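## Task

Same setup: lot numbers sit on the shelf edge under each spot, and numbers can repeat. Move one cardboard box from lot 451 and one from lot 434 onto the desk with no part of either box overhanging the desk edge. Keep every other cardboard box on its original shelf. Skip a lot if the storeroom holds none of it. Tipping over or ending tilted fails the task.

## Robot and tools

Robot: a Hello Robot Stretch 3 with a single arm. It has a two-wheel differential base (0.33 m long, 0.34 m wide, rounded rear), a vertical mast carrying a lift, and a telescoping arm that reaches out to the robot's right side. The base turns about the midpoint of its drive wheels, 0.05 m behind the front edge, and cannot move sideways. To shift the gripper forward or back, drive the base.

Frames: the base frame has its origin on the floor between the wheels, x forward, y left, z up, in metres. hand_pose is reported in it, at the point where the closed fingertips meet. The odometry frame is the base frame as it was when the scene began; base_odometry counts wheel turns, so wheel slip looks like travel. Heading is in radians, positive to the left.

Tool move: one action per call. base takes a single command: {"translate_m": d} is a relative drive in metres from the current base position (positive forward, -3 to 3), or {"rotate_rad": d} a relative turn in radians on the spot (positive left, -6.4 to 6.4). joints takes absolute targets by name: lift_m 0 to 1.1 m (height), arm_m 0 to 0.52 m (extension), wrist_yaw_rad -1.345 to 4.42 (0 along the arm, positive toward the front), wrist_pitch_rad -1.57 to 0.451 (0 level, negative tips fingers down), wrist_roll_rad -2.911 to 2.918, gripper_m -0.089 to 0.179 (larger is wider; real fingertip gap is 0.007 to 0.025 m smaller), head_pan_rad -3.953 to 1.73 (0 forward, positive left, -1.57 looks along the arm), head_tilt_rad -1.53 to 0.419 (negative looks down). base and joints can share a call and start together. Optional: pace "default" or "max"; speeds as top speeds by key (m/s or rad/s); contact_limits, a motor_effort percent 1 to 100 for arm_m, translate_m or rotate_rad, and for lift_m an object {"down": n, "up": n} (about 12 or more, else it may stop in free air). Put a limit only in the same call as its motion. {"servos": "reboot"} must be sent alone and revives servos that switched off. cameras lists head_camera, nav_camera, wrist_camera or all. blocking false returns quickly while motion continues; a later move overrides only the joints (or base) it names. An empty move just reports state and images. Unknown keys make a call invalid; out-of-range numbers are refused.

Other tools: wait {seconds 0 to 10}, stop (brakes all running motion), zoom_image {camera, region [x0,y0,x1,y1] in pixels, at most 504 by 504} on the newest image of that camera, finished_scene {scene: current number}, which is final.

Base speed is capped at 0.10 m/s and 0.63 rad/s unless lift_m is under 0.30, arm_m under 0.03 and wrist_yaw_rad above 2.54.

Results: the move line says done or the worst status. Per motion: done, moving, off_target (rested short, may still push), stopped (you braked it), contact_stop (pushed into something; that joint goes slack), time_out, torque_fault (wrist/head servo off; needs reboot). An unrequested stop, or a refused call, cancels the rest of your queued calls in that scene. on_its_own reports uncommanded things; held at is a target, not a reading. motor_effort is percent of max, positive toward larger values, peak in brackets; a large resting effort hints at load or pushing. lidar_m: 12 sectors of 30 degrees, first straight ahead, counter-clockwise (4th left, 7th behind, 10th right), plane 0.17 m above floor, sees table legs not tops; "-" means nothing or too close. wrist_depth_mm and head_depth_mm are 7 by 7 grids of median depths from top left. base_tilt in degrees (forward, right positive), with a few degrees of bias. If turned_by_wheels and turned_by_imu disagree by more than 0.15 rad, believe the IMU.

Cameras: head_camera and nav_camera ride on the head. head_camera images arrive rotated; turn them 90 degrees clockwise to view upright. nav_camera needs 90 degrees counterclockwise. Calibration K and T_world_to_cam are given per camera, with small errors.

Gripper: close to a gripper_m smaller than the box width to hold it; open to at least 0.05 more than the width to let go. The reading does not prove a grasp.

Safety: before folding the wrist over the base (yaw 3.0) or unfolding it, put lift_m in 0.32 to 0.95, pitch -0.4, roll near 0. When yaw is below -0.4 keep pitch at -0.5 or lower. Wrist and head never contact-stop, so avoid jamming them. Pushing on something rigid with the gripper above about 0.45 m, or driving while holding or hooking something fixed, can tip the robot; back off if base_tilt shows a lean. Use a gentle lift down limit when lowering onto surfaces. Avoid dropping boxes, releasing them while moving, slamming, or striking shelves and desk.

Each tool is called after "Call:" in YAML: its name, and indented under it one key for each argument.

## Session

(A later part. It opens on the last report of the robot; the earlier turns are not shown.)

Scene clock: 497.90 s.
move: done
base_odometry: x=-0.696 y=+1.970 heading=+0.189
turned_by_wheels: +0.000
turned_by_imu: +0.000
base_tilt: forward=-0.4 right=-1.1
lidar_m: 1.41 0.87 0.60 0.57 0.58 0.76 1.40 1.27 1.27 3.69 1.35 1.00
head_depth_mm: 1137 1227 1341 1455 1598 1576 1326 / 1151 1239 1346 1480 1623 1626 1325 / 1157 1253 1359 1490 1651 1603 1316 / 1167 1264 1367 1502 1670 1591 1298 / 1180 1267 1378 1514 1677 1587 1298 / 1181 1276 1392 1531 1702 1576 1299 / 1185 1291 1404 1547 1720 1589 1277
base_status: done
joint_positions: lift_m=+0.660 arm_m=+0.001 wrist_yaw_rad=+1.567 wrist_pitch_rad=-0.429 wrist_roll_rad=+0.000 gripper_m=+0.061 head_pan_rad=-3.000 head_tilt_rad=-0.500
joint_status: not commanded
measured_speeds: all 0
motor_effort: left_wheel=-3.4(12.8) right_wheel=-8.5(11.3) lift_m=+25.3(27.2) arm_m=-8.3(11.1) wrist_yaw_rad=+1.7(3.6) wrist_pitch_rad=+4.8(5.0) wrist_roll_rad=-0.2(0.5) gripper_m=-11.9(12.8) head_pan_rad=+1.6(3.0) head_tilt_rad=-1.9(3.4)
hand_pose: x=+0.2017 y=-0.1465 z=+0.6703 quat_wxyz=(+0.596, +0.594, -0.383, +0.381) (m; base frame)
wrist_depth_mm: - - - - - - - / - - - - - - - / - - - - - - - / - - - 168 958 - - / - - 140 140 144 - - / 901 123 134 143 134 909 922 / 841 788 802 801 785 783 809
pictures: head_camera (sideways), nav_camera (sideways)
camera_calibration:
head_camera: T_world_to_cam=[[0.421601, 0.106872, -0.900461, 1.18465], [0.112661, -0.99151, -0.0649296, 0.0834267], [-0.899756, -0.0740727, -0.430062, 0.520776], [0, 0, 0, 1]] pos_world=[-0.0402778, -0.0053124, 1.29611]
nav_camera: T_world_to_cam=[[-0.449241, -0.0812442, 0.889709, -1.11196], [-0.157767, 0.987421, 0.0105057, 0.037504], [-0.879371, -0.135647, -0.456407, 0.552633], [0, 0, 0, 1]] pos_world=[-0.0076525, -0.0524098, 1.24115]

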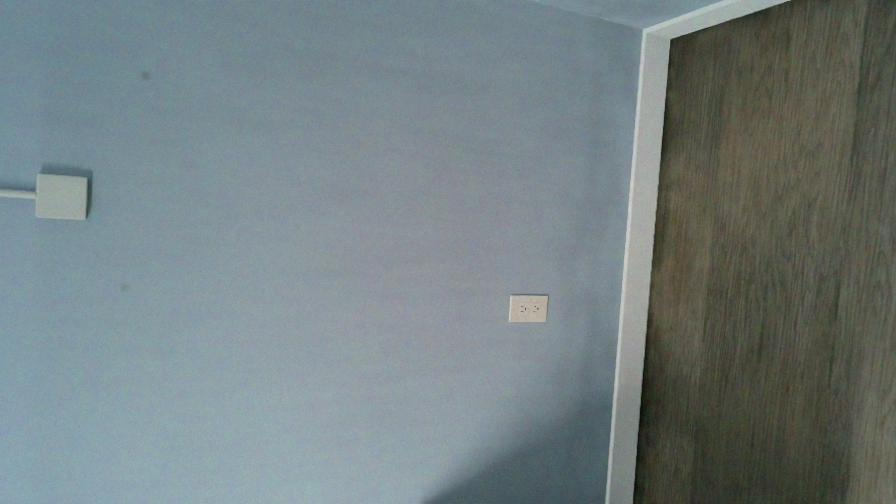

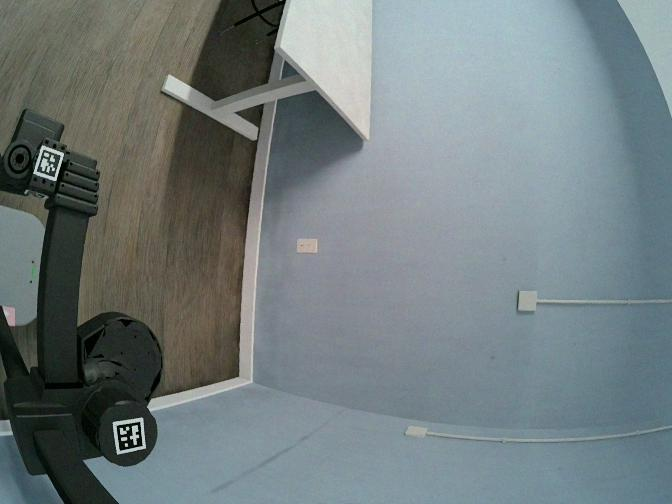

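Call:
move:
  base: {"rotate_rad": -1.571}
  joints: {"lift_m": 0.88, "head_pan_rad": -1.57, "head_tilt_rad": -0.6}
  cameras: ["nav_camera","head_camera"]

Call:
move:
  base: {"translate_m": 1.0}
  cameras: ["nav_camera","head_camera"]

Scene clock: 510.23 s.
move: done
base_odometry: x=-0.696 y=+1.970 heading=-1.382
turned_by_wheels: -1.571
turned_by_imu: -1.546
base_tilt: forward=-0.3 right=-1.3
lidar_m: 3.69 1.33 0.99 2.34 0.85 0.60 0.57 0.59 0.78 1.40 1.27 1.28
head_depth_mm: 1171 1266 1374 1373 1374 1358 - / 1166 1275 1426 1610 1744 1521 - / 1155 1268 1415 1593 1743 1521 - / 1149 1261 1410 1574 1743 1479 1255 / 1149 1262 1394 1576 1728 1459 1219 / 1143 1242 1381 1552 1709 1453 1217 / 1138 1241 1384 1545 1686 1451 1241
base_status: done
joint_positions: lift_m=+0.880 arm_m=+0.001 wrist_yaw_rad=+1.567 wrist_pitch_rad=-0.428 wrist_roll_rad=+0.000 gripper_m=+0.061 head_pan_rad=-1.569 head_tilt_rad=-0.600
joint_status: all done
measured_speeds: all 0
motor_effort: left_wheel=+8.3(11.3) right_wheel=-9.9(14.5) lift_m=+30.7(34.8) arm_m=-13.1(13.2) wrist_yaw_rad=+2.2(3.5) wrist_pitch_rad=+4.6(4.9) wrist_roll_rad=-0.3(0.6) gripper_m=-11.9(12.6) head_pan_rad=-3.7(6.2) head_tilt_rad=-4.4(8.2)
hand_pose: x=+0.2018 y=-0.1465 z=+0.8905 quat_wxyz=(+0.596, +0.594, -0.383, +0.381) (m; base frame)
wrist_depth_mm: - - - - - - - / - - - - - - - / - - - - - - - / - - - 167 - - - / - - 140 140 144 - - / - 123 134 143 134 - - / - - - - - - -
pictures: head_camera (sideways), nav_camera (sideways)
camera_calibration:
head_camera: T_world_to_cam=[[-0.0472143, 0.520013, -0.852853, 1.12537], [0.99752, -0.0200765, -0.0674645, 0.0813677], [-0.0522047, -0.853923, -0.517775, 0.62971], [0, 0, 0, 1]] pos_world=[0.00484139, -0.0458481, 1.29131]
nav_camera: T_world_to_cam=[[0.0180061, -0.542634, 0.839776, -1.04976], [-0.999771, -0.0195091, 0.00883054, 0.0448175], [0.0115915, -0.839743, -0.542861, 0.65962], [0, 0, 0, 1]] pos_world=[0.0560633, -0.0148519, 1.23925]

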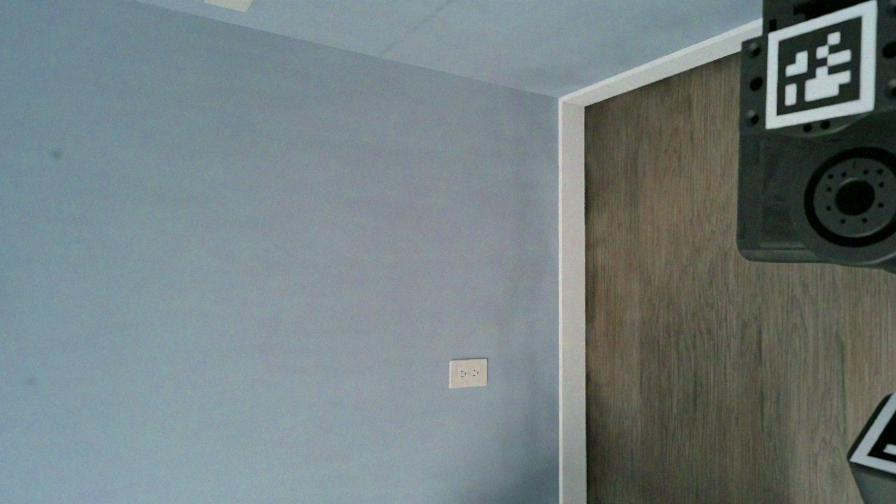

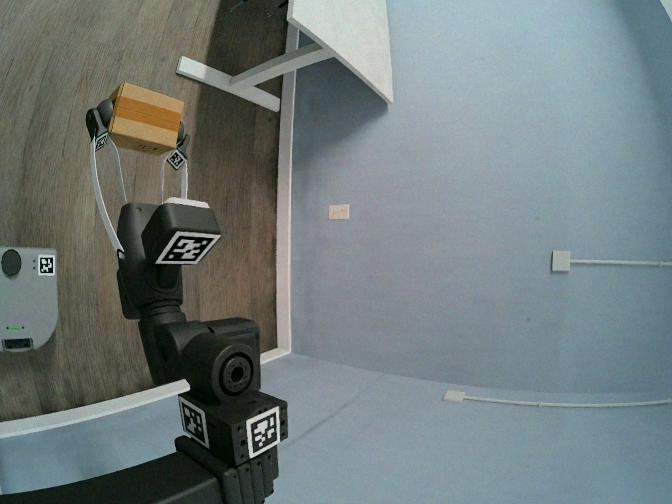

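Scene clock: 521.37 s.
move: done
base_odometry: x=-0.508 y=+0.988 heading=-1.382
turned_by_wheels: +0.000
turned_by_imu: +0.000
base_tilt: forward=-0.4 right=-1.1
lidar_m: 2.71 1.39 0.98 0.93 0.96 1.65 1.56 1.60 1.42 0.90 0.91 0.95
head_depth_mm: 1128 1243 1380 1552 1741 1503 - / 1121 1236 1371 1523 836 1533 - / 1113 1223 1362 1108 829 1518 - / 1112 1223 1360 1101 822 1390 1253 / 1100 1209 1345 1087 817 1471 1218 / 1097 1210 1331 1077 813 1449 1215 / 1094 1199 1314 1066 805 1413 1239
base_status: done
joint_positions: lift_m=+0.880 arm_m=+0.001 wrist_yaw_rad=+1.567 wrist_pitch_rad=-0.428 wrist_roll_rad=+0.000 gripper_m=+0.061 head_pan_rad=-1.570 head_tilt_rad=-0.600
joint_status: not commanded
measured_speeds: all 0
motor_effort: left_wheel=+5.3(12.0) right_wheel=+4.4(10.6) lift_m=+24.2(31.6) arm_m=-10.0(13.2) wrist_yaw_rad=+2.8(3.7) wrist_pitch_rad=+4.7(4.8) wrist_roll_rad=-0.3(0.6) gripper_m=-12.3(12.9) head_pan_rad=-3.5(3.8) head_tilt_rad=-4.4(5.9)
hand_pose: x=+0.2018 y=-0.1465 z=+0.8905 quat_wxyz=(+0.596, +0.594, -0.383, +0.381) (m; base frame)
wrist_depth_mm: - - - - - - - / - - - - - - - / - - - - - - - / - - - 168 - - - / - - 140 140 144 - - / - 124 134 143 134 - - / - - - - - - -
pictures: head_camera (sideways), nav_camera (sideways)
camera_calibration:
head_camera: T_world_to_cam=[[-0.0466911, 0.520085, -0.852837, 1.12535], [0.997501, -0.0210373, -0.0674404, 0.0812933], [-0.0530161, -0.853855, -0.517803, 0.629753], [0, 0, 0, 1]] pos_world=[0.00484067, -0.0458484, 1.29131]
nav_camera: T_world_to_cam=[[0.0174638, -0.54265, 0.839777, -1.04973], [-0.999789, -0.0185458, 0.00880739, 0.044857], [0.010795, -0.839754, -0.542859, 0.659665], [0, 0, 0, 1]] pos_world=[0.0560588, -0.0148498, 1.23925]

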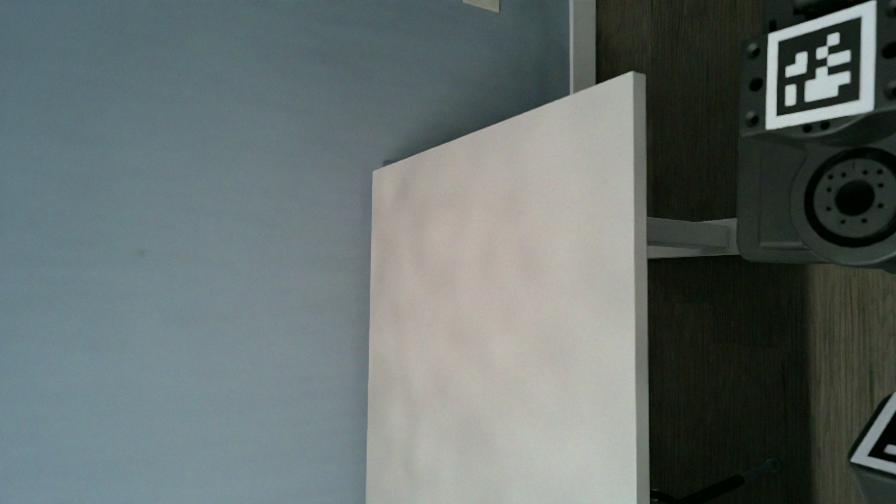

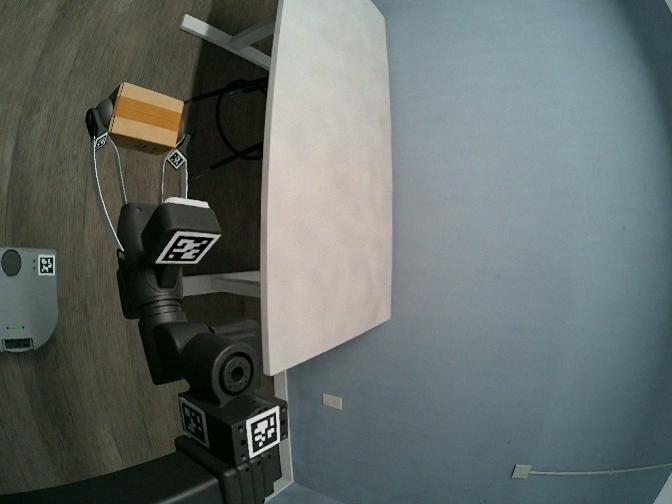

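Call:
move:
  base: {"translate_m": 0.08}
  joints: {"wrist_yaw_rad": 0.0, "wrist_pitch_rad": -0.555}

Call:
move:
  joints: {"arm_m": 0.34}
  cameras: ["head_camera","wrist_camera"]

Call:
move:
  joints: {"lift_m": 0.80}
  speeds: {"lift_m":0.06}
  contact_limits: {"lift_m": {"down": 15}}
  cameras: ["head_camera","wrist_camera"]

Scene clock: 536.30 s.
move: done
base_odometry: x=-0.493 y=+0.909 heading=-1.381
turned_by_wheels: +0.000
turned_by_imu: +0.000
base_tilt: forward=-0.2 right=-1.3
lidar_m: 2.63 1.40 0.99 0.94 0.96 1.72 1.64 1.68 1.42 0.92 0.87 1.35
head_depth_mm: 1127 1241 1376 1559 946 1506 - / 1115 1245 1371 1183 834 1538 - / 1116 1228 1355 1111 830 1252 - / 1107 1215 1350 1104 818 303 296 / 1104 1213 1334 1090 818 1348 1194 / 1092 1206 1318 1079 810 1406 1214 / 1092 1194 1316 1071 804 1368 1211
base_status: done
joint_positions: lift_m=+0.880 arm_m=+0.001 wrist_yaw_rad=+0.003 wrist_pitch_rad=-0.573 wrist_roll_rad=+0.000 gripper_m=+0.061 head_pan_rad=-1.570 head_tilt_rad=-0.600
joint_status: all done
measured_speeds: all 0
motor_effort: left_wheel=+8.8(11.4) right_wheel=+1.6(9.1) lift_m=+26.4(26.4) arm_m=-9.3(9.9) wrist_yaw_rad=-3.5(6.4) wrist_pitch_rad=+2.8(4.7) wrist_roll_rad=-0.3(0.4) gripper_m=-12.1(12.7) head_pan_rad=-3.0(3.6) head_tilt_rad=-4.1(5.0)
hand_pose: x=-0.0209 y=-0.3478 z=+0.8595 quat_wxyz=(+0.679, +0.201, -0.678, -0.199) (m; base frame)
wrist_depth_mm: - - - - - - - / - - - - - - - / - - - - - - - / - - 168 166 167 - - / - - 140 140 144 - - / - 124 134 143 134 - - / 993 940 970 933 911 928 949
pictures: none

Scene clock: 540.00 s.
move: done
base_odometry: x=-0.493 y=+0.909 heading=-1.381
turned_by_wheels: +0.000
turned_by_imu: +0.000
base_tilt: forward=-0.3 right=-1.2
lidar_m: 2.63 1.41 0.99 0.93 0.96 1.72 1.64 1.68 1.42 0.92 0.88 1.34
head_depth_mm: 1125 1234 1388 1530 310 - 1219 / 1118 1227 1353 401 752 1492 1240 / 1111 1221 1319 477 828 1368 1209 / 1112 1210 1350 495 795 1431 1231 / 1101 1212 1343 1090 815 1416 1218 / 1092 1204 1329 1081 812 1415 1218 / 1090 1198 1312 1071 802 1367 1212
base_status: not commanded
joint_positions: lift_m=+0.880 arm_m=+0.340 wrist_yaw_rad=+0.003 wrist_pitch_rad=-0.574 wrist_roll_rad=+0.000 gripper_m=+0.061 head_pan_rad=-1.570 head_tilt_rad=-0.600
joint_status: all done
measured_speeds: all 0
motor_effort: left_wheel=+8.2(8.9) right_wheel=+1.0(2.2) lift_m=+26.8(27.4) arm_m=+12.6(15.2) wrist_yaw_rad=-3.6(4.8) wrist_pitch_rad=+2.9(3.1) wrist_roll_rad=-0.2(0.4) gripper_m=-12.4(12.7) head_pan_rad=-3.2(3.7) head_tilt_rad=-4.3(5.1)
hand_pose: x=-0.0209 y=-0.6871 z=+0.8594 quat_wxyz=(+0.679, +0.201, -0.678, -0.199) (m; base frame)
wrist_depth_mm: - - - - - - - / - - - - - - - / - - - - - - - / - - 167 166 160 - - / - - 140 140 144 - - / - - 134 143 134 - - / - - - 155 - - -
pictures: head_camera (sideways), wrist_camera
camera_calibration:
head_camera: T_world_to_cam=[[-0.0466393, 0.520088, -0.852838, 1.12535], [0.997499, -0.0211502, -0.0674485, 0.0812988], [-0.0531169, -0.85385, -0.517801, 0.629751], [0, 0, 0, 1]] pos_world=[0.00484054, -0.0458485, 1.29131]
wrist_camera: T_world_to_cam=[[-0.998898, -0.0349459, -0.0313411, -0.0113098], [-0.00209756, 0.700229, -0.713916, 1.12713], [0.0468944, -0.713063, -0.69953, 0.278403], [0, 0, 0, 1]] pos_world=[-0.0219887, -0.591124, 0.999072]

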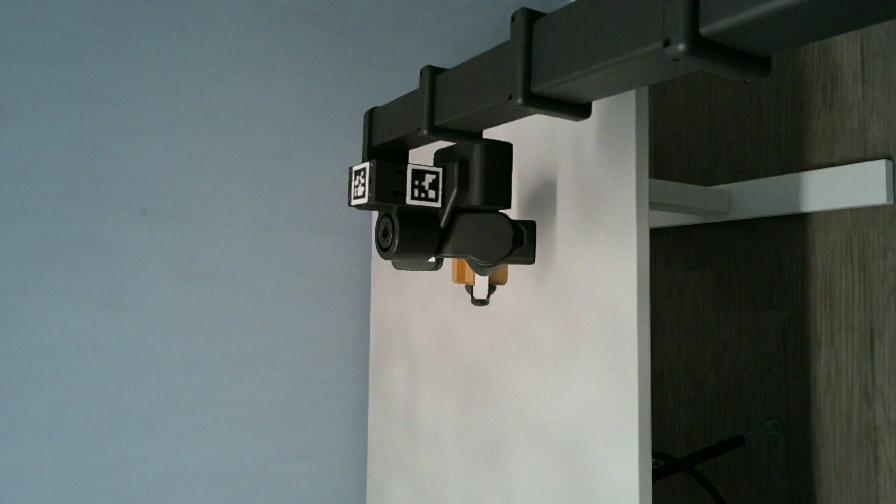

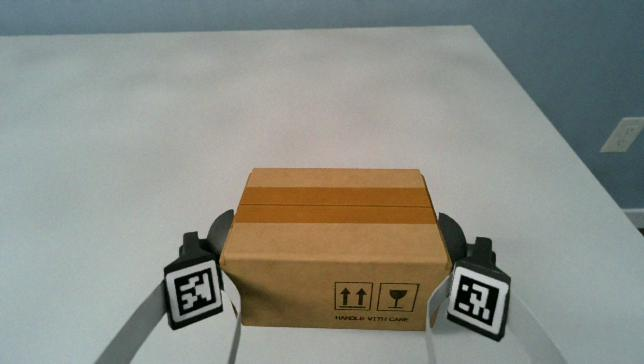

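Scene clock: 541.93 s.
move: done
base_odometry: x=-0.493 y=+0.909 heading=-1.381
turned_by_wheels: +0.000
turned_by_imu: +0.000
base_tilt: forward=-0.2 right=-1.1
lidar_m: 2.63 1.40 0.99 0.94 0.96 1.73 1.64 1.68 1.42 0.91 0.87 1.34
head_depth_mm: 1120 1238 1372 1554 943 342 - / 1120 1229 1369 1178 420 341 1211 / 1114 1229 1357 539 526 1374 1208 / 1110 1211 1348 1095 606 1437 1230 / 1104 1215 1337 1085 814 1422 1222 / 1097 1205 1328 1078 810 1417 1221 / 1096 1198 1315 1069 804 1367 1216
base_status: not commanded
joint_positions: lift_m=+0.800 arm_m=+0.340 wrist_yaw_rad=+0.003 wrist_pitch_rad=-0.574 wrist_roll_rad=+0.000 gripper_m=+0.061 head_pan_rad=-1.570 head_tilt_rad=-0.600
joint_status: all done
measured_speeds: all 0
motor_effort: left_wheel=+8.3(8.8) right_wheel=+1.6(2.2) lift_m=+25.9(26.6) arm_m=+9.7(13.1) wrist_yaw_rad=-3.7(4.4) wrist_pitch_rad=+3.0(3.1) wrist_roll_rad=-0.2(0.4) gripper_m=-11.9(12.7) head_pan_rad=-2.9(3.4) head_tilt_rad=-4.1(5.0)
contact_limits: lift_m down 15 (down: maximum 72; up: maximum 65)
hand_pose: x=-0.0209 y=-0.6871 z=+0.7793 quat_wxyz=(+0.679, +0.201, -0.678, -0.199) (m; base frame)
wrist_depth_mm: - - - - - - - / - - - - - - - / - - - - - - - / - - 168 167 160 - - / - - 140 140 144 - - / - - 134 142 134 - - / - - - 155 - - -
pictures: head_camera (sideways), wrist_camera
camera_calibration:
head_camera: T_world_to_cam=[[-0.0466393, 0.520088, -0.852838, 1.12535], [0.997499, -0.0211502, -0.0674485, 0.0812988], [-0.0531169, -0.85385, -0.517801, 0.629751], [0, 0, 0, 1]] pos_world=[0.00484054, -0.0458485, 1.29131]
wrist_camera: T_world_to_cam=[[-0.998898, -0.03494, -0.0313478, -0.0138074], [-0.00209522, 0.70033, -0.713816, 1.06998], [0.0468945, -0.712964, -0.699631, 0.222592], [0, 0, 0, 1]] pos_world=[-0.0219887, -0.591124, 0.919072]

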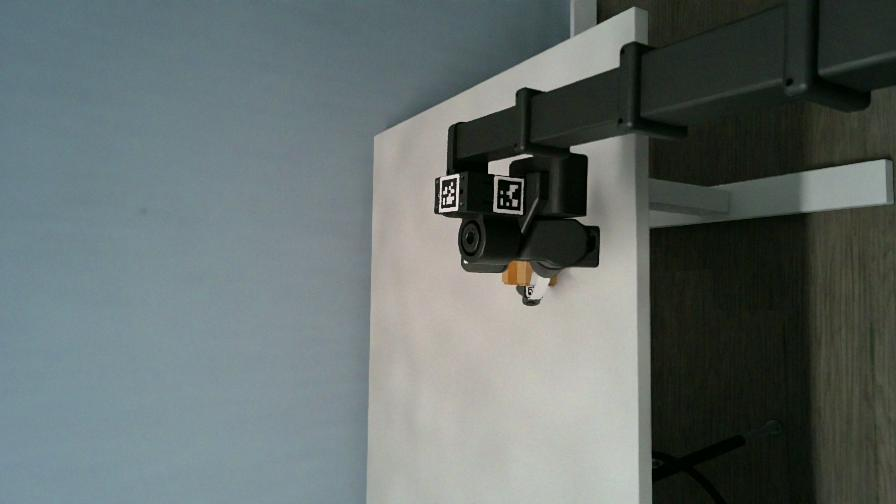

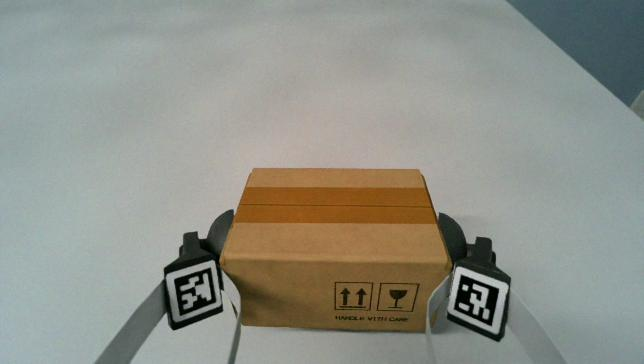

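Call:
move:
  joints: {"arm_m": 0.41}

Call:
move:
  joints: {"lift_m": 0.72}
  speeds: {"lift_m":0.025}
  contact_limits: {"lift_m": {"down": 13}}
  cameras: ["head_camera","wrist_camera"]

Scene clock: 549.20 s.
move: done
base_odometry: x=-0.493 y=+0.909 heading=-1.381
turned_by_wheels: +0.000
turned_by_imu: +0.000
base_tilt: forward=-0.3 right=-1.0
lidar_m: 2.63 1.40 0.99 0.94 0.96 1.72 1.64 1.68 1.42 0.92 0.87 1.34
head_depth_mm: 1127 1236 1387 1561 940 341 - / 1121 1237 1367 1178 405 340 1189 / 1113 1220 1355 572 797 1374 1210 / 1109 1223 1358 689 789 1431 1228 / 1101 1209 1344 1088 816 1416 1227 / 1096 1203 1326 1082 809 1416 1216 / 1083 1199 1312 1072 804 1366 1202
base_status: not commanded
joint_positions: lift_m=+0.800 arm_m=+0.410 wrist_yaw_rad=+0.003 wrist_pitch_rad=-0.574 wrist_roll_rad=+0.000 gripper_m=+0.061 head_pan_rad=-1.570 head_tilt_rad=-0.600
joint_status: all done
measured_speeds: all 0
motor_effort: left_wheel=+8.3(8.7) right_wheel=+1.8(2.1) lift_m=+29.0(32.0) arm_m=+13.1(14.7) wrist_yaw_rad=-3.4(4.6) wrist_pitch_rad=+3.0(3.2) wrist_roll_rad=-0.3(0.4) gripper_m=-12.4(12.5) head_pan_rad=-1.9(2.8) head_tilt_rad=-3.5(4.8)
contact_limits: lift_m down 15 (down: maximum 72; up: maximum 65)
hand_pose: x=-0.0209 y=-0.7571 z=+0.7793 quat_wxyz=(+0.679, +0.201, -0.678, -0.200) (m; base frame)
wrist_depth_mm: - - - - - - - / - - - - - - - / - - - - - - - / - - 167 167 160 - - / - - 140 140 144 - - / - - 134 143 134 - - / - - - 155 - - -
pictures: none

Scene clock: 552.80 s.
move: done
base_odometry: x=-0.493 y=+0.909 heading=-1.382
turned_by_wheels: +0.000
turned_by_imu: +0.003
base_tilt: forward=-0.7 right=-2.0
lidar_m: 2.64 1.40 0.99 0.94 0.96 1.72 1.64 1.69 1.42 0.91 0.88 1.35
head_depth_mm: 1134 1250 1388 1557 1681 1509 1228 / 1129 1253 1381 1262 815 412 352 / 1125 1235 1375 1131 611 1373 1231 / 1126 1225 1360 1124 666 1487 1230 / 1112 1218 1355 1119 831 1445 1230 / 1108 1213 1357 1109 825 1435 1229 / 1102 1207 1330 1100 819 1385 1226
base_status: not commanded
joint_positions: lift_m=+0.720 arm_m=+0.410 wrist_yaw_rad=+0.002 wrist_pitch_rad=-0.456 wrist_roll_rad=+0.000 gripper_m=+0.061 head_pan_rad=-1.570 head_tilt_rad=-0.600
joint_status: all done
measured_speeds: all 0
on_its_own: wrist_pitch_rad is at rest, and its effort (-18.6) is outside its rest range (-8 to +12)
motor_effort: left_wheel=+4.0(8.6) right_wheel=+1.6(2.1) lift_m=+7.9(28.2) arm_m=+10.1(13.8) wrist_yaw_rad=-2.7(4.5) wrist_pitch_rad=-18.6(18.9) wrist_roll_rad=-0.1(0.5) gripper_m=-12.1(12.7) head_pan_rad=-2.0(2.7) head_tilt_rad=-3.3(4.7)
contact_limits: lift_m down 13 (down: maximum 72; up: maximum 65)
hand_pose: x=-0.0211 y=-0.7744 z=+0.7242 quat_wxyz=(+0.689, +0.161, -0.688, -0.159) (m; base frame)
wrist_depth_mm: - - - - - - - / - - - - - - - / - - - - - - - / - - 155 153 145 - - / - - 133 131 135 - - / - - 140 143 135 - - / - - - - - - -
pictures: head_camera (sideways), wrist_camera
camera_calibration:
head_camera: T_world_to_cam=[[-0.0466393, 0.520088, -0.852838, 1.12535], [0.997499, -0.0211502, -0.0674485, 0.0812988], [-0.0531169, -0.85385, -0.517801, 0.629751], [0, 0, 0, 1]] pos_world=[0.00484054, -0.0458485, 1.29131]
wrist_camera: T_world_to_cam=[[-0.998917, -0.0376456, -0.0273349, -0.0237339], [-0.0013937, 0.611507, -0.791237, 1.07915], [0.0465021, -0.790343, -0.610898, -0.0024876], [0, 0, 0, 1]] pos_world=[-0.0220885, -0.662767, 0.851695]

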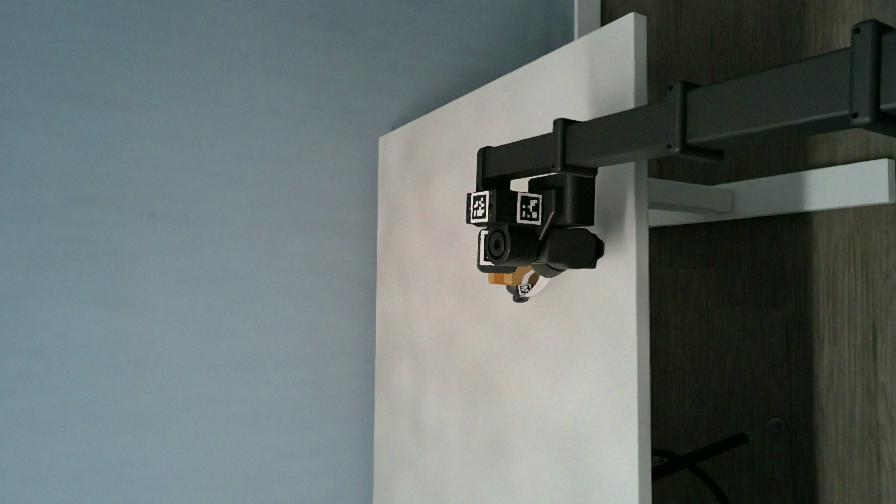

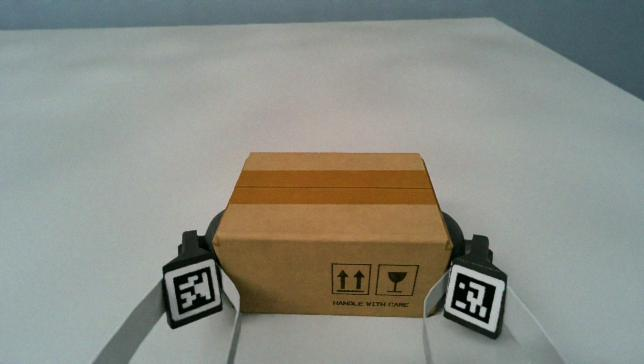

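Call:
move:
  joints: {"lift_m": 0.742}
  cameras: ["wrist_camera"]

Scene clock: 559.13 s.
move: done
base_odometry: x=-0.493 y=+0.909 heading=-1.382
turned_by_wheels: +0.000
turned_by_imu: +0.000
base_tilt: forward=-0.4 right=-1.3
lidar_m: 2.63 1.40 0.99 0.94 0.96 1.72 1.64 1.68 1.42 0.91 0.87 1.35
head_depth_mm: 1127 1239 1376 1548 909 1507 331 / 1123 1229 1372 1184 777 397 330 / 1115 1224 1354 1115 604 1360 1232 / 1105 1221 1351 1100 743 1428 1228 / 1101 1215 1339 1094 820 1428 1226 / 1102 1203 1335 1083 810 1419 1215 / 1084 1196 1313 1070 808 1330 1213
base_status: not commanded
joint_positions: lift_m=+0.742 arm_m=+0.410 wrist_yaw_rad=-0.003 wrist_pitch_rad=-0.504 wrist_roll_rad=+0.000 gripper_m=+0.061 head_pan_rad=-1.570 head_tilt_rad=-0.600
joint_status: all done
measured_speeds: all 0
on_its_own: wrist_pitch_rad is at rest, and its effort (-9.9) is outside its rest range (-8 to +12)
motor_effort: left_wheel=+2.6(4.7) right_wheel=+1.1(1.7) lift_m=+20.6(21.0) arm_m=-1.7(2.8) wrist_yaw_rad=+0.9(3.2) wrist_pitch_rad=-9.9(18.8) wrist_roll_rad=-0.2(0.3) gripper_m=-11.1(12.2) head_pan_rad=-1.6(2.1) head_tilt_rad=-3.1(4.3)
hand_pose: x=-0.0221 y=-0.7677 z=+0.7359 quat_wxyz=(+0.685, +0.175, -0.685, -0.178) (m; base frame)
wrist_depth_mm: - - - - - - - / - - - - - - - / - - - - - - - / - - - 152 146 - - / - - 132 130 136 - - / - - 136 144 136 122 - / - - - - - 112 -
pictures: wrist_camera
camera_calibration:
wrist_camera: T_world_to_cam=[[-0.999085, -0.0313929, -0.029036, -0.0181352], [0.00174164, 0.648576, -0.761148, 1.09063], [0.0427267, -0.760502, -0.647928, 0.0600804], [0, 0, 0, 1]] pos_world=[-0.0225852, -0.662232, 0.868528]

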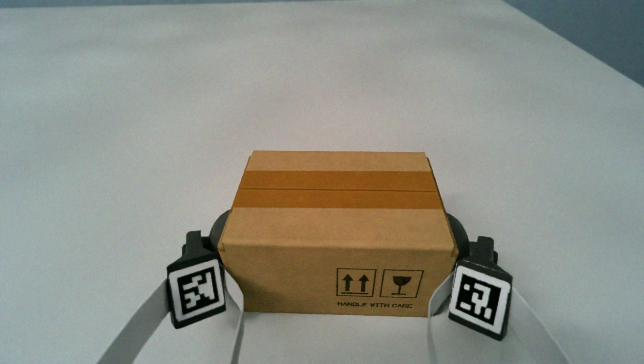

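Call:
move:
  joints: {"lift_m": 0.755}

Call:
move:
  joints: {"gripper_m": 0.179}
  cameras: ["wrist_camera"]

Scene clock: 565.20 s.
move: done
base_odometry: x=-0.493 y=+0.909 heading=-1.382
turned_by_wheels: +0.000
turned_by_imu: +0.000
base_tilt: forward=-0.2 right=-1.3
lidar_m: 2.64 1.40 0.99 0.94 0.96 1.73 1.64 1.68 1.42 0.91 0.87 1.34
head_depth_mm: 1124 1240 1377 1554 909 1499 303 / 1119 1230 1369 1177 530 383 325 / 1115 1215 1360 1112 600 1369 1230 / 1107 1220 1343 1092 741 1434 1223 / 1101 1203 1346 1091 814 1419 1224 / 1102 1201 1329 1083 811 1412 1215 / 1089 1200 1308 1067 806 1337 1208
base_status: not commanded
joint_positions: lift_m=+0.755 arm_m=+0.410 wrist_yaw_rad=-0.003 wrist_pitch_rad=-0.545 wrist_roll_rad=+0.000 gripper_m=+0.061 head_pan_rad=-1.570 head_tilt_rad=-0.600
joint_status: all done
measured_speeds: all 0
motor_effort: left_wheel=+2.4(2.8) right_wheel=+1.2(1.8) lift_m=+29.8(30.7) arm_m=-6.7(7.1) wrist_yaw_rad=+1.3(2.8) wrist_pitch_rad=-2.4(9.9) wrist_roll_rad=-0.4(0.6) gripper_m=-11.2(11.4) head_pan_rad=-1.7(2.0) head_tilt_rad=-3.4(4.2)
hand_pose: x=-0.0221 y=-0.7616 z=+0.7402 quat_wxyz=(+0.681, +0.190, -0.681, -0.192) (m; base frame)
wrist_depth_mm: - - - - - - - / - - - - - - - / - - - - - - - / - - 155 154 153 - - / - - 132 132 138 - - / - - 136 143 136 - - / - - - - - 110 -
pictures: none

Scene clock: 566.93 s.
move: done
base_odometry: x=-0.493 y=+0.909 heading=-1.382
turned_by_wheels: +0.000
turned_by_imu: +0.000
base_tilt: forward=-0.2 right=-1.2
lidar_m: 2.63 1.39 0.99 0.94 0.96 1.72 1.64 1.69 1.41 0.91 0.88 1.35
head_depth_mm: 1127 1241 1371 1544 908 1489 304 / 1124 1235 1370 1179 530 383 325 / 1116 1224 1355 1115 601 1368 1227 / 1106 1211 1355 1098 741 1434 1229 / 1101 1208 1345 1093 815 1422 1226 / 1097 1198 1331 1077 811 1418 1216 / 1088 1197 1310 1068 806 1333 1214
base_status: not commanded
joint_positions: lift_m=+0.755 arm_m=+0.410 wrist_yaw_rad=-0.003 wrist_pitch_rad=-0.565 wrist_roll_rad=+0.000 gripper_m=+0.179 head_pan_rad=-1.570 head_tilt_rad=-0.600
joint_status: all done
measured_speeds: all 0
motor_effort: left_wheel=+2.7(3.0) right_wheel=+1.5(2.4) lift_m=+27.2(30.3) arm_m=-9.1(9.2) wrist_yaw_rad=+2.1(3.6) wrist_pitch_rad=+1.4(2.3) wrist_roll_rad=-0.3(0.5) gripper_m=+0.5(84.3) head_pan_rad=-1.6(1.9) head_tilt_rad=-3.0(4.1)
hand_pose: x=-0.0221 y=-0.7585 z=+0.7361 quat_wxyz=(+0.679, +0.196, -0.679, -0.198) (m; base frame)
wrist_depth_mm: - - - - - - - / - - - - - - - / - - - - - - - / - - - 147 142 - - / - 142 132 131 133 - - / - 126 145 146 143 - - / - - - - - - 105
pictures: wrist_camera
camera_calibration:
wrist_camera: T_world_to_cam=[[-0.999085, -0.0294199, -0.0310464, -0.0149558], [0.0019389, 0.693966, -0.720005, 1.08895], [0.0427276, -0.719406, -0.693274, 0.131807], [0, 0, 0, 1]] pos_world=[-0.0226853, -0.661315, 0.874967]

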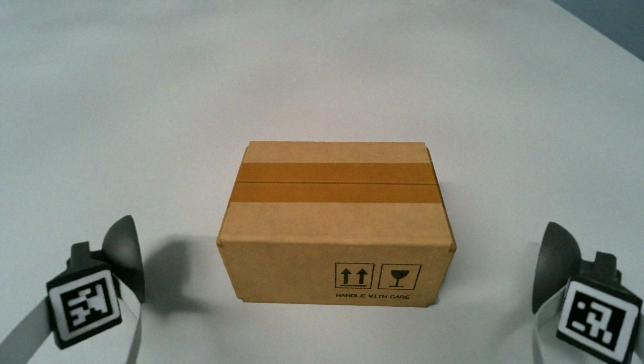

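Call:
move:
  joints: {"lift_m": 0.85}

Call:
move:
  joints: {"arm_m": 0.0, "wrist_pitch_rad": -0.4, "head_tilt_rad": -0.7}
  pace: "max"
  cameras: ["head_camera"]

Call:
move:
  joints: {"wrist_yaw_rad": 3.0, "gripper_m": 0.04}

Call:
move:
  joints: {"lift_m": 0.28, "head_pan_rad": -0.4}
  cameras: ["head_camera", "nav_camera"]

Call:
move:
  base: {"translate_m": 2.12}
  speeds: {"translate_m": 0.22}

Call:
move:
  base: {"rotate_rad": 1.571}
  joints: {"lift_m": 0.70, "head_pan_rad": -1.2, "head_tilt_rad": -0.6}
  cameras: ["head_camera", "nav_camera"]

Scene clock: 593.13 s.
move: done
base_odometry: x=-0.493 y=+0.909 heading=-1.382
turned_by_wheels: +0.000
turned_by_imu: +0.000
base_tilt: forward=-0.2 right=-1.2
lidar_m: 2.63 1.40 0.99 0.94 0.96 1.72 1.64 1.68 1.41 0.91 0.88 1.35
head_depth_mm: 1123 1237 1371 1549 356 288 - / 1119 1224 1367 460 357 1447 1242 / 1114 1224 1321 551 828 1370 1232 / 1107 1221 1343 575 821 1429 1231 / 1102 1214 1346 1085 816 1424 1227 / 1101 1200 1330 1079 810 1412 1219 / 1092 1197 1317 1066 806 1336 1214
base_status: not commanded
joint_positions: lift_m=+0.850 arm_m=+0.410 wrist_yaw_rad=-0.003 wrist_pitch_rad=-0.566 wrist_roll_rad=+0.000 gripper_m=+0.179 head_pan_rad=-1.570 head_tilt_rad=-0.600
joint_status: all done
measured_speeds: all 0
motor_effort: left_wheel=+2.3(2.9) right_wheel=+1.2(2.1) lift_m=+30.1(33.9) arm_m=-11.8(13.2) wrist_yaw_rad=+1.6(3.2) wrist_pitch_rad=+1.5(1.7) wrist_roll_rad=-0.2(0.5) gripper_m=+0.7(1.4) head_pan_rad=-0.6(1.7) head_tilt_rad=-3.0(3.8)
hand_pose: x=-0.0221 y=-0.7583 z=+0.8310 quat_wxyz=(+0.679, +0.197, -0.679, -0.199) (m; base frame)
wrist_depth_mm: - - - - - - - / - - - - - - - / - - - - - - - / - - - - - - - / - 142 - - - - - / - 126 - 216 215 - - / - - - 197 197 - 105
pictures: none

Scene clock: 595.43 s.
move: done
base_odometry: x=-0.493 y=+0.909 heading=-1.382
turned_by_wheels: +0.000
turned_by_imu: +0.000
base_tilt: forward=-0.3 right=-1.2
lidar_m: 2.63 1.40 0.99 0.94 0.96 1.73 1.64 1.68 1.42 0.91 0.88 1.35
head_depth_mm: 1127 1269 1438 1625 1555 1435 - / 1126 1249 1380 959 801 1390 - / 1116 1258 1305 948 818 1312 - / 1111 1244 1292 883 791 320 - / 1107 1240 1283 930 806 1297 1159 / 1099 1233 1261 928 781 1355 1153 / 1098 1226 1246 917 794 1355 1148
base_status: not commanded
joint_positions: lift_m=+0.850 arm_m=+0.001 wrist_yaw_rad=-0.003 wrist_pitch_rad=-0.419 wrist_roll_rad=+0.000 gripper_m=+0.179 head_pan_rad=-1.570 head_tilt_rad=-0.701
joint_status: all done
measured_speeds: all 0
motor_effort: left_wheel=+2.5(3.1) right_wheel=+1.6(2.1) lift_m=+25.3(31.2) arm_m=-12.7(14.8) wrist_yaw_rad=+1.0(2.9) wrist_pitch_rad=+3.1(5.3) wrist_roll_rad=-0.3(0.5) gripper_m=+0.8(1.1) head_pan_rad=-0.6(1.4) head_tilt_rad=-4.3(8.4)
hand_pose: x=-0.0221 y=-0.3698 z=+0.8624 quat_wxyz=(+0.692, +0.146, -0.692, -0.148) (m; base frame)
wrist_depth_mm: - - - - - - - / - - - - - - - / - - - 523 - - - / - - - - - - - / - 146 - - - - - / 123 141 - - - - - / - - - - - - 105
pictures: head_camera (sideways)
camera_calibration:
head_camera: T_world_to_cam=[[-0.0467136, 0.603395, -0.796073, 1.05136], [0.99749, -0.0142786, -0.0693553, 0.083772], [-0.0532154, -0.797315, -0.601213, 0.738299], [0, 0, 0, 1]] pos_world=[0.00484003, -0.0445319, 1.28665]

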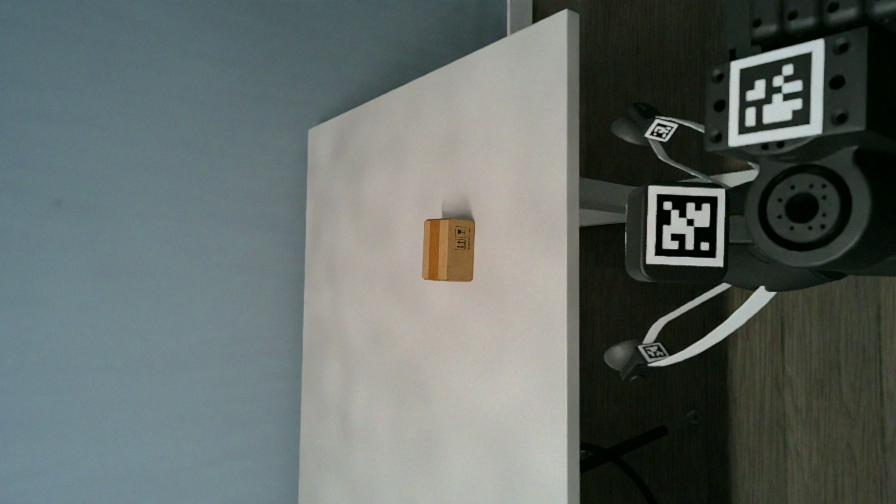

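Scene clock: 597.93 s.
move: done
base_odometry: x=-0.493 y=+0.909 heading=-1.382
turned_by_wheels: +0.000
turned_by_imu: +0.000
base_tilt: forward=-0.3 right=-1.2
lidar_m: 2.63 1.39 0.99 0.94 0.96 1.72 1.64 1.68 1.42 0.92 0.87 1.35
head_depth_mm: 1128 1261 1436 1628 1555 1442 - / 1122 1257 1378 961 825 1454 - / 1110 1249 1319 950 823 1381 - / 1110 1239 1294 884 816 1402 - / 1111 1236 1279 932 810 1395 - / 1105 1225 1260 927 805 1354 1180 / 1101 1225 1242 917 798 1348 1153
base_status: not commanded
joint_positions: lift_m=+0.850 arm_m=+0.001 wrist_yaw_rad=+2.997 wrist_pitch_rad=-0.419 wrist_roll_rad=+0.000 gripper_m=+0.040 head_pan_rad=-1.570 head_tilt_rad=-0.701
joint_status: all done
measured_speeds: all 0
motor_effort: left_wheel=+2.8(2.9) right_wheel=+0.6(2.3) lift_m=+23.3(25.5) arm_m=-7.1(12.2) wrist_yaw_rad=+2.3(6.1) wrist_pitch_rad=+3.1(3.2) wrist_roll_rad=-0.1(0.4) gripper_m=-0.2(82.1) head_pan_rad=+0.1(1.1) head_tilt_rad=-2.2(4.5)
hand_pose: x=+0.0111 y=+0.0764 z=+0.8624 quat_wxyz=(+0.197, +0.700, +0.097, +0.679) (m; base frame)
wrist_depth_mm: 805 137 - - 967 - - / 941 148 174 - - - - / - 162 - - - - - / - 184 - - - - - / - - 202 - - - - / - - 127 - 129 - - / - - 262 - - - -
pictures: none

Scene clock: 603.93 s.
move: done
base_odometry: x=-0.493 y=+0.909 heading=-1.382
turned_by_wheels: +0.000
turned_by_imu: +0.000
base_tilt: forward=-0.3 right=-1.3
lidar_m: 2.63 1.40 0.99 0.94 0.96 1.72 1.64 1.68 1.41 0.91 0.88 1.35
head_depth_mm: 1597 1686 1337 964 1556 1369 1194 / 1803 1927 1318 1043 1675 1356 1177 / 2114 2282 1308 2047 1665 1380 1178 / 2575 2853 2720 2120 1663 1372 1165 / 2659 2926 2819 2101 1644 1369 1157 / 2556 2842 2768 2064 1656 1352 1161 / 2496 2679 2643 2032 1622 1346 1154
base_status: not commanded
joint_positions: lift_m=+0.280 arm_m=+0.001 wrist_yaw_rad=+2.997 wrist_pitch_rad=-0.419 wrist_roll_rad=+0.000 gripper_m=+0.040 head_pan_rad=-0.400 head_tilt_rad=-0.701
joint_status: all done
measured_speeds: all 0
motor_effort: left_wheel=+2.7(3.2) right_wheel=+1.5(2.3) lift_m=+25.2(26.6) arm_m=+6.1(7.3) wrist_yaw_rad=+2.6(3.3) wrist_pitch_rad=+3.1(3.2) wrist_roll_rad=-0.2(0.5) gripper_m=+0.4(1.0) head_pan_rad=-2.8(4.3) head_tilt_rad=+3.2(3.2)
hand_pose: x=+0.0111 y=+0.0764 z=+0.2924 quat_wxyz=(+0.197, +0.700, +0.097, +0.679) (m; base frame)
wrist_depth_mm: 803 137 - - 963 - - / - 148 174 - - - - / 929 162 856 888 873 867 872 / 725 187 662 703 710 696 701 / 595 572 204 569 559 576 569 / 512 509 127 299 130 493 490 / 280 280 256 268 420 429 429
pictures: head_camera (sideways), nav_camera (sideways)
camera_calibration:
head_camera: T_world_to_cam=[[-0.573832, 0.192343, -0.796066, 1.05455], [0.402203, 0.91292, -0.0693448, 0.0874385], [0.713407, -0.359973, -0.601224, 0.733657], [0, 0, 0, 1]] pos_world=[0.0465693, -0.0185632, 1.28665]
nav_camera: T_world_to_cam=[[0.581926, -0.227498, 0.780773, -0.976188], [-0.372225, -0.928116, 0.00699652, 0.0433731], [0.723057, -0.294695, -0.624775, 0.761882], [0, 0, 0, 1]] pos_world=[0.0333296, 0.0426971, 1.23788]

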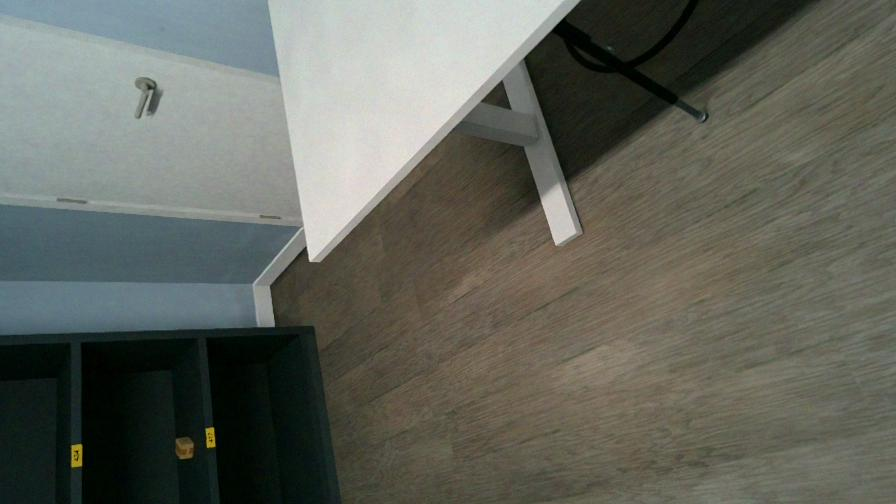

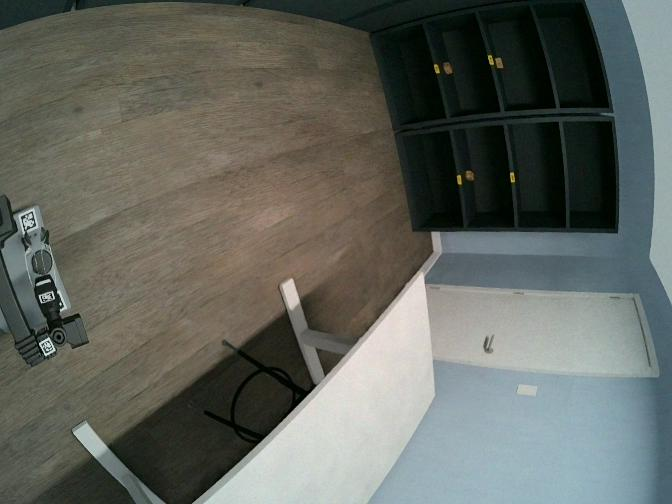

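Scene clock: 615.70 s.
move: done
base_odometry: x=-0.095 y=-1.173 heading=-1.382
turned_by_wheels: +0.000
turned_by_imu: +0.002
base_tilt: forward=-0.2 right=-1.2
lidar_m: 0.53 0.55 1.08 1.03 1.06 1.41 3.71 1.33 1.30 1.23 0.97 1.03
head_depth_mm: 952 978 800 1141 1189 1360 1194 / 983 1047 783 1244 1097 1333 1179 / 933 1015 731 1264 1024 1305 1178 / 892 964 683 1230 982 1289 1165 / 847 921 674 1176 974 1228 1138 / 815 888 668 1135 969 1187 1112 / 781 849 661 1082 959 822 1014
base_status: done
joint_positions: lift_m=+0.280 arm_m=+0.001 wrist_yaw_rad=+2.997 wrist_pitch_rad=-0.419 wrist_roll_rad=+0.000 gripper_m=+0.040 head_pan_rad=-0.400 head_tilt_rad=-0.700
joint_status: not commanded
measured_speeds: all 0
motor_effort: left_wheel=+2.8(10.7) right_wheel=+7.6(12.9) lift_m=+25.3(31.3) arm_m=+12.7(13.5) wrist_yaw_rad=+2.1(3.8) wrist_pitch_rad=+3.1(3.2) wrist_roll_rad=-0.3(0.6) gripper_m=+0.6(0.9) head_pan_rad=-3.5(3.9) head_tilt_rad=+2.5(4.5)
hand_pose: x=+0.0111 y=+0.0764 z=+0.2924 quat_wxyz=(+0.197, +0.700, +0.097, +0.679) (m; base frame)
wrist_depth_mm: - 137 - - - - - / - 147 - - - - - / 937 162 863 889 883 821 - / 725 187 660 706 695 690 644 / 598 571 203 569 559 583 558 / 509 506 127 300 129 493 492 / 279 278 258 268 422 431 429
pictures: none

Scene clock: 620.37 s.
move: done
base_odometry: x=-0.095 y=-1.173 heading=+0.189
turned_by_wheels: +1.571
turned_by_imu: +1.545
base_tilt: forward=-0.4 right=-1.2
lidar_m: 1.03 1.05 1.39 3.71 1.32 1.30 1.23 0.97 1.04 0.53 0.54 1.09
head_depth_mm: 422 823 883 605 1083 889 1094 / 429 464 507 570 1066 881 1117 / 438 473 530 594 667 788 1091 / 846 923 894 651 1051 849 1106 / 870 952 879 681 1082 920 1150 / 896 992 865 1255 1078 943 1147 / 930 1030 841 1287 1056 1293 1169
base_status: done
joint_positions: lift_m=+0.700 arm_m=+0.001 wrist_yaw_rad=+2.997 wrist_pitch_rad=-0.419 wrist_roll_rad=+0.000 gripper_m=+0.040 head_pan_rad=-1.200 head_tilt_rad=-0.598
joint_status: all done
measured_speeds: all 0
motor_effort: left_wheel=-8.2(13.0) right_wheel=+9.5(12.1) lift_m=+30.3(34.6) arm_m=-0.7(13.1) wrist_yaw_rad=+2.1(3.5) wrist_pitch_rad=+3.1(3.2) wrist_roll_rad=-0.3(0.7) gripper_m=+0.2(1.2) head_pan_rad=+3.6(4.9) head_tilt_rad=-5.1(5.9)
hand_pose: x=+0.0111 y=+0.0764 z=+0.7124 quat_wxyz=(+0.197, +0.700, +0.097, +0.679) (m; base frame)
wrist_depth_mm: - 137 - - - - - / - 148 - - - - - / - 162 - - - - - / - 184 - - - - - / - - 202 - - - - / - - 127 974 129 985 993 / 883 906 264 883 852 856 870
pictures: head_camera (sideways), nav_camera (sideways)
camera_calibration:
head_camera: T_world_to_cam=[[-0.230995, 0.466589, -0.853777, 1.12772], [0.937703, 0.340831, -0.0674374, 0.0816471], [0.259528, -0.816167, -0.516252, 0.625819], [0, 0, 0, 1]] pos_world=[0.0215201, -0.0432387, 1.29141]
nav_camera: T_world_to_cam=[[0.211893, -0.498161, 0.840795, -1.05225], [-0.925474, -0.378708, 0.00885303, 0.0443055], [0.314006, -0.78001, -0.541281, 0.655724], [0, 0, 0, 1]] pos_world=[0.058066, 0.00406162, 1.23926]

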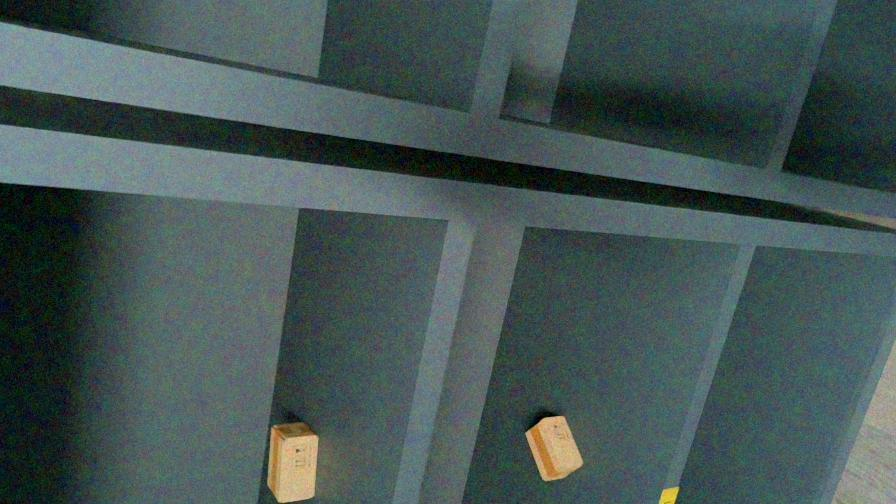

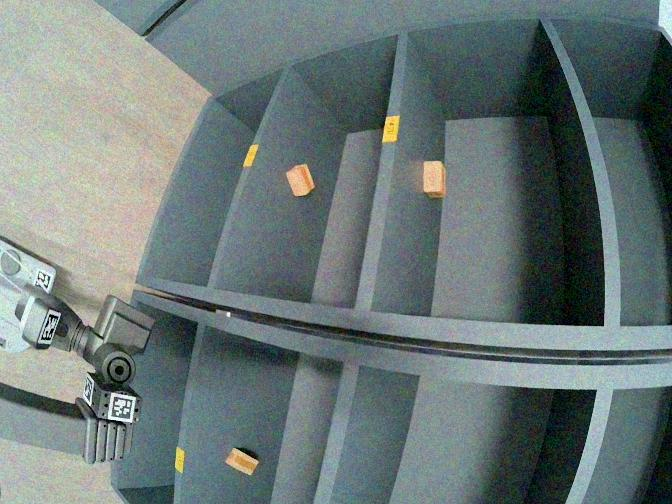

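Call:
move:
  base: {"translate_m": 0.54}
  joints: {"head_pan_rad": -1.57, "head_tilt_rad": -0.8}

Call:
move:
  joints: {"wrist_yaw_rad": 0, "gripper_m": 0.179}
  cameras: ["head_camera","wrist_camera"]

Call:
zoom_image:
  camera: "wrist_camera"
  region: [200, 250, 450, 360]

Call:
zoom_image:
  camera: "head_camera"
  region: [560, 200, 760, 380]

Scene clock: 637.57 s.
move: done
base_odometry: x=+0.436 y=-1.072 heading=+0.189
turned_by_wheels: +0.000
turned_by_imu: +0.000
base_tilt: forward=-0.4 right=-1.1
lidar_m: 0.49 0.51 0.67 1.60 2.22 1.72 1.77 1.43 0.65 0.95 0.66 0.52
head_depth_mm: 807 820 604 975 921 1100 332 / 801 807 597 1117 938 1219 325 / 796 797 589 1109 929 1235 322 / 793 747 583 1097 899 1228 353 / 788 685 576 1093 896 1209 369 / 786 762 570 1087 890 1208 1119 / 780 750 566 1078 882 1200 1114
base_status: done
joint_positions: lift_m=+0.700 arm_m=+0.001 wrist_yaw_rad=+2.997 wrist_pitch_rad=-0.419 wrist_roll_rad=+0.000 gripper_m=+0.040 head_pan_rad=-1.570 head_tilt_rad=-0.800
joint_status: all done
measured_speeds: all 0
motor_effort: left_wheel=+4.7(8.7) right_wheel=+4.6(14.8) lift_m=+29.7(31.4) arm_m=-10.9(13.5) wrist_yaw_rad=+3.0(3.8) wrist_pitch_rad=+3.0(3.2) wrist_roll_rad=-0.2(0.6) gripper_m=+0.2(0.9) head_pan_rad=+3.3(5.6) head_tilt_rad=+2.1(9.0)
hand_pose: x=+0.0111 y=+0.0764 z=+0.7124 quat_wxyz=(+0.197, +0.700, +0.097, +0.679) (m; base frame)
wrist_depth_mm: - 137 - - - - - / - 147 - - - - - / - 161 - - - - - / - 183 - - - - - / - - 203 - - - - / - - 127 972 129 - - / 898 897 264 884 853 - -
pictures: none

Scene clock: 640.07 s.
move: done
base_odometry: x=+0.436 y=-1.072 heading=+0.189
turned_by_wheels: +0.000
turned_by_imu: +0.000
base_tilt: forward=-0.4 right=-1.2
lidar_m: 0.50 0.51 0.67 1.60 2.22 1.72 1.77 1.43 0.65 0.96 0.66 0.52
head_depth_mm: 804 816 603 969 919 1097 332 / 805 808 596 1119 937 1217 325 / 798 797 590 1105 929 1199 322 / 792 747 582 1102 900 433 353 / 788 684 576 1090 895 1191 1126 / 786 762 572 1086 892 1215 1113 / 779 749 563 1074 886 1205 1111
base_status: not commanded
joint_positions: lift_m=+0.700 arm_m=+0.001 wrist_yaw_rad=+0.003 wrist_pitch_rad=-0.419 wrist_roll_rad=+0.000 gripper_m=+0.179 head_pan_rad=-1.570 head_tilt_rad=-0.800
joint_status: all done
measured_speeds: all 0
motor_effort: left_wheel=+5.1(5.7) right_wheel=+4.3(5.0) lift_m=+29.3(30.1) arm_m=-10.0(11.7) wrist_yaw_rad=-3.6(6.1) wrist_pitch_rad=+3.0(3.2) wrist_roll_rad=-0.1(0.5) gripper_m=+1.0(83.4) head_pan_rad=+3.2(4.1) head_tilt_rad=+2.1(3.1)
hand_pose: x=-0.0208 y=-0.3698 z=+0.7124 quat_wxyz=(+0.692, +0.148, -0.691, -0.146) (m; base frame)
wrist_depth_mm: 650 - - - - - - / - - - - - - - / - - - - - 629 - / - - - - - - 492 / - 143 - - - - - / - 126 - - - - - / - - - - - - 105
pictures: head_camera (sideways), wrist_camera
camera_calibration:
head_camera: T_world_to_cam=[[-0.046803, 0.679081, -0.73257, 0.968622], [0.997491, -0.00722148, -0.0704227, 0.0851604], [-0.0531129, -0.734028, -0.677039, 0.836941], [0, 0, 0, 1]] pos_world=[0.00484005, -0.0428193, 1.28222]
wrist_camera: T_world_to_cam=[[-0.998874, -0.0396526, -0.0260304, -0.0102647], [-0.00190223, 0.581826, -0.813311, 0.82712], [0.0473951, -0.812346, -0.581246, 0.280825], [0, 0, 0, 1]] pos_world=[-0.0219895, -0.25352, 0.835667]

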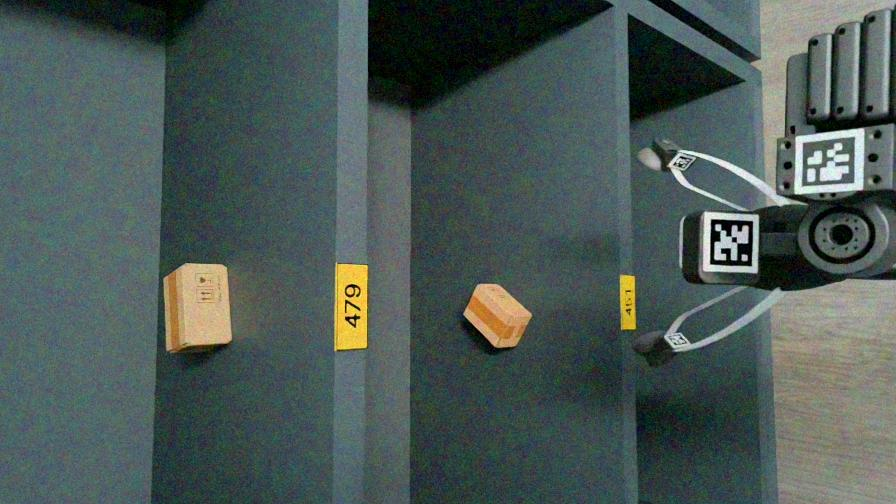

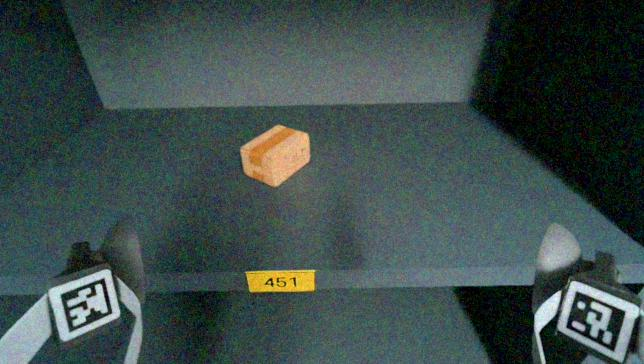

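Scaled by 2.016.

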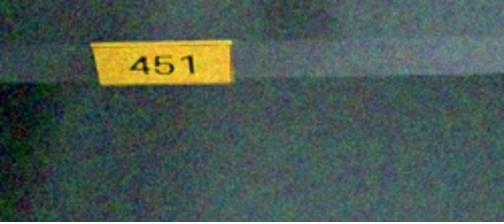

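Scaled by 2.520 from the camera's 896x504 image, which has a finer 1280x720 frame.

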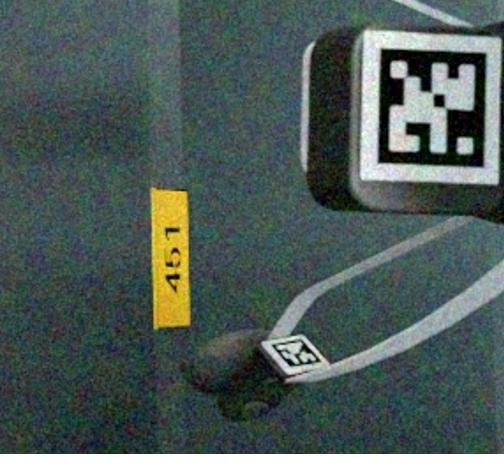

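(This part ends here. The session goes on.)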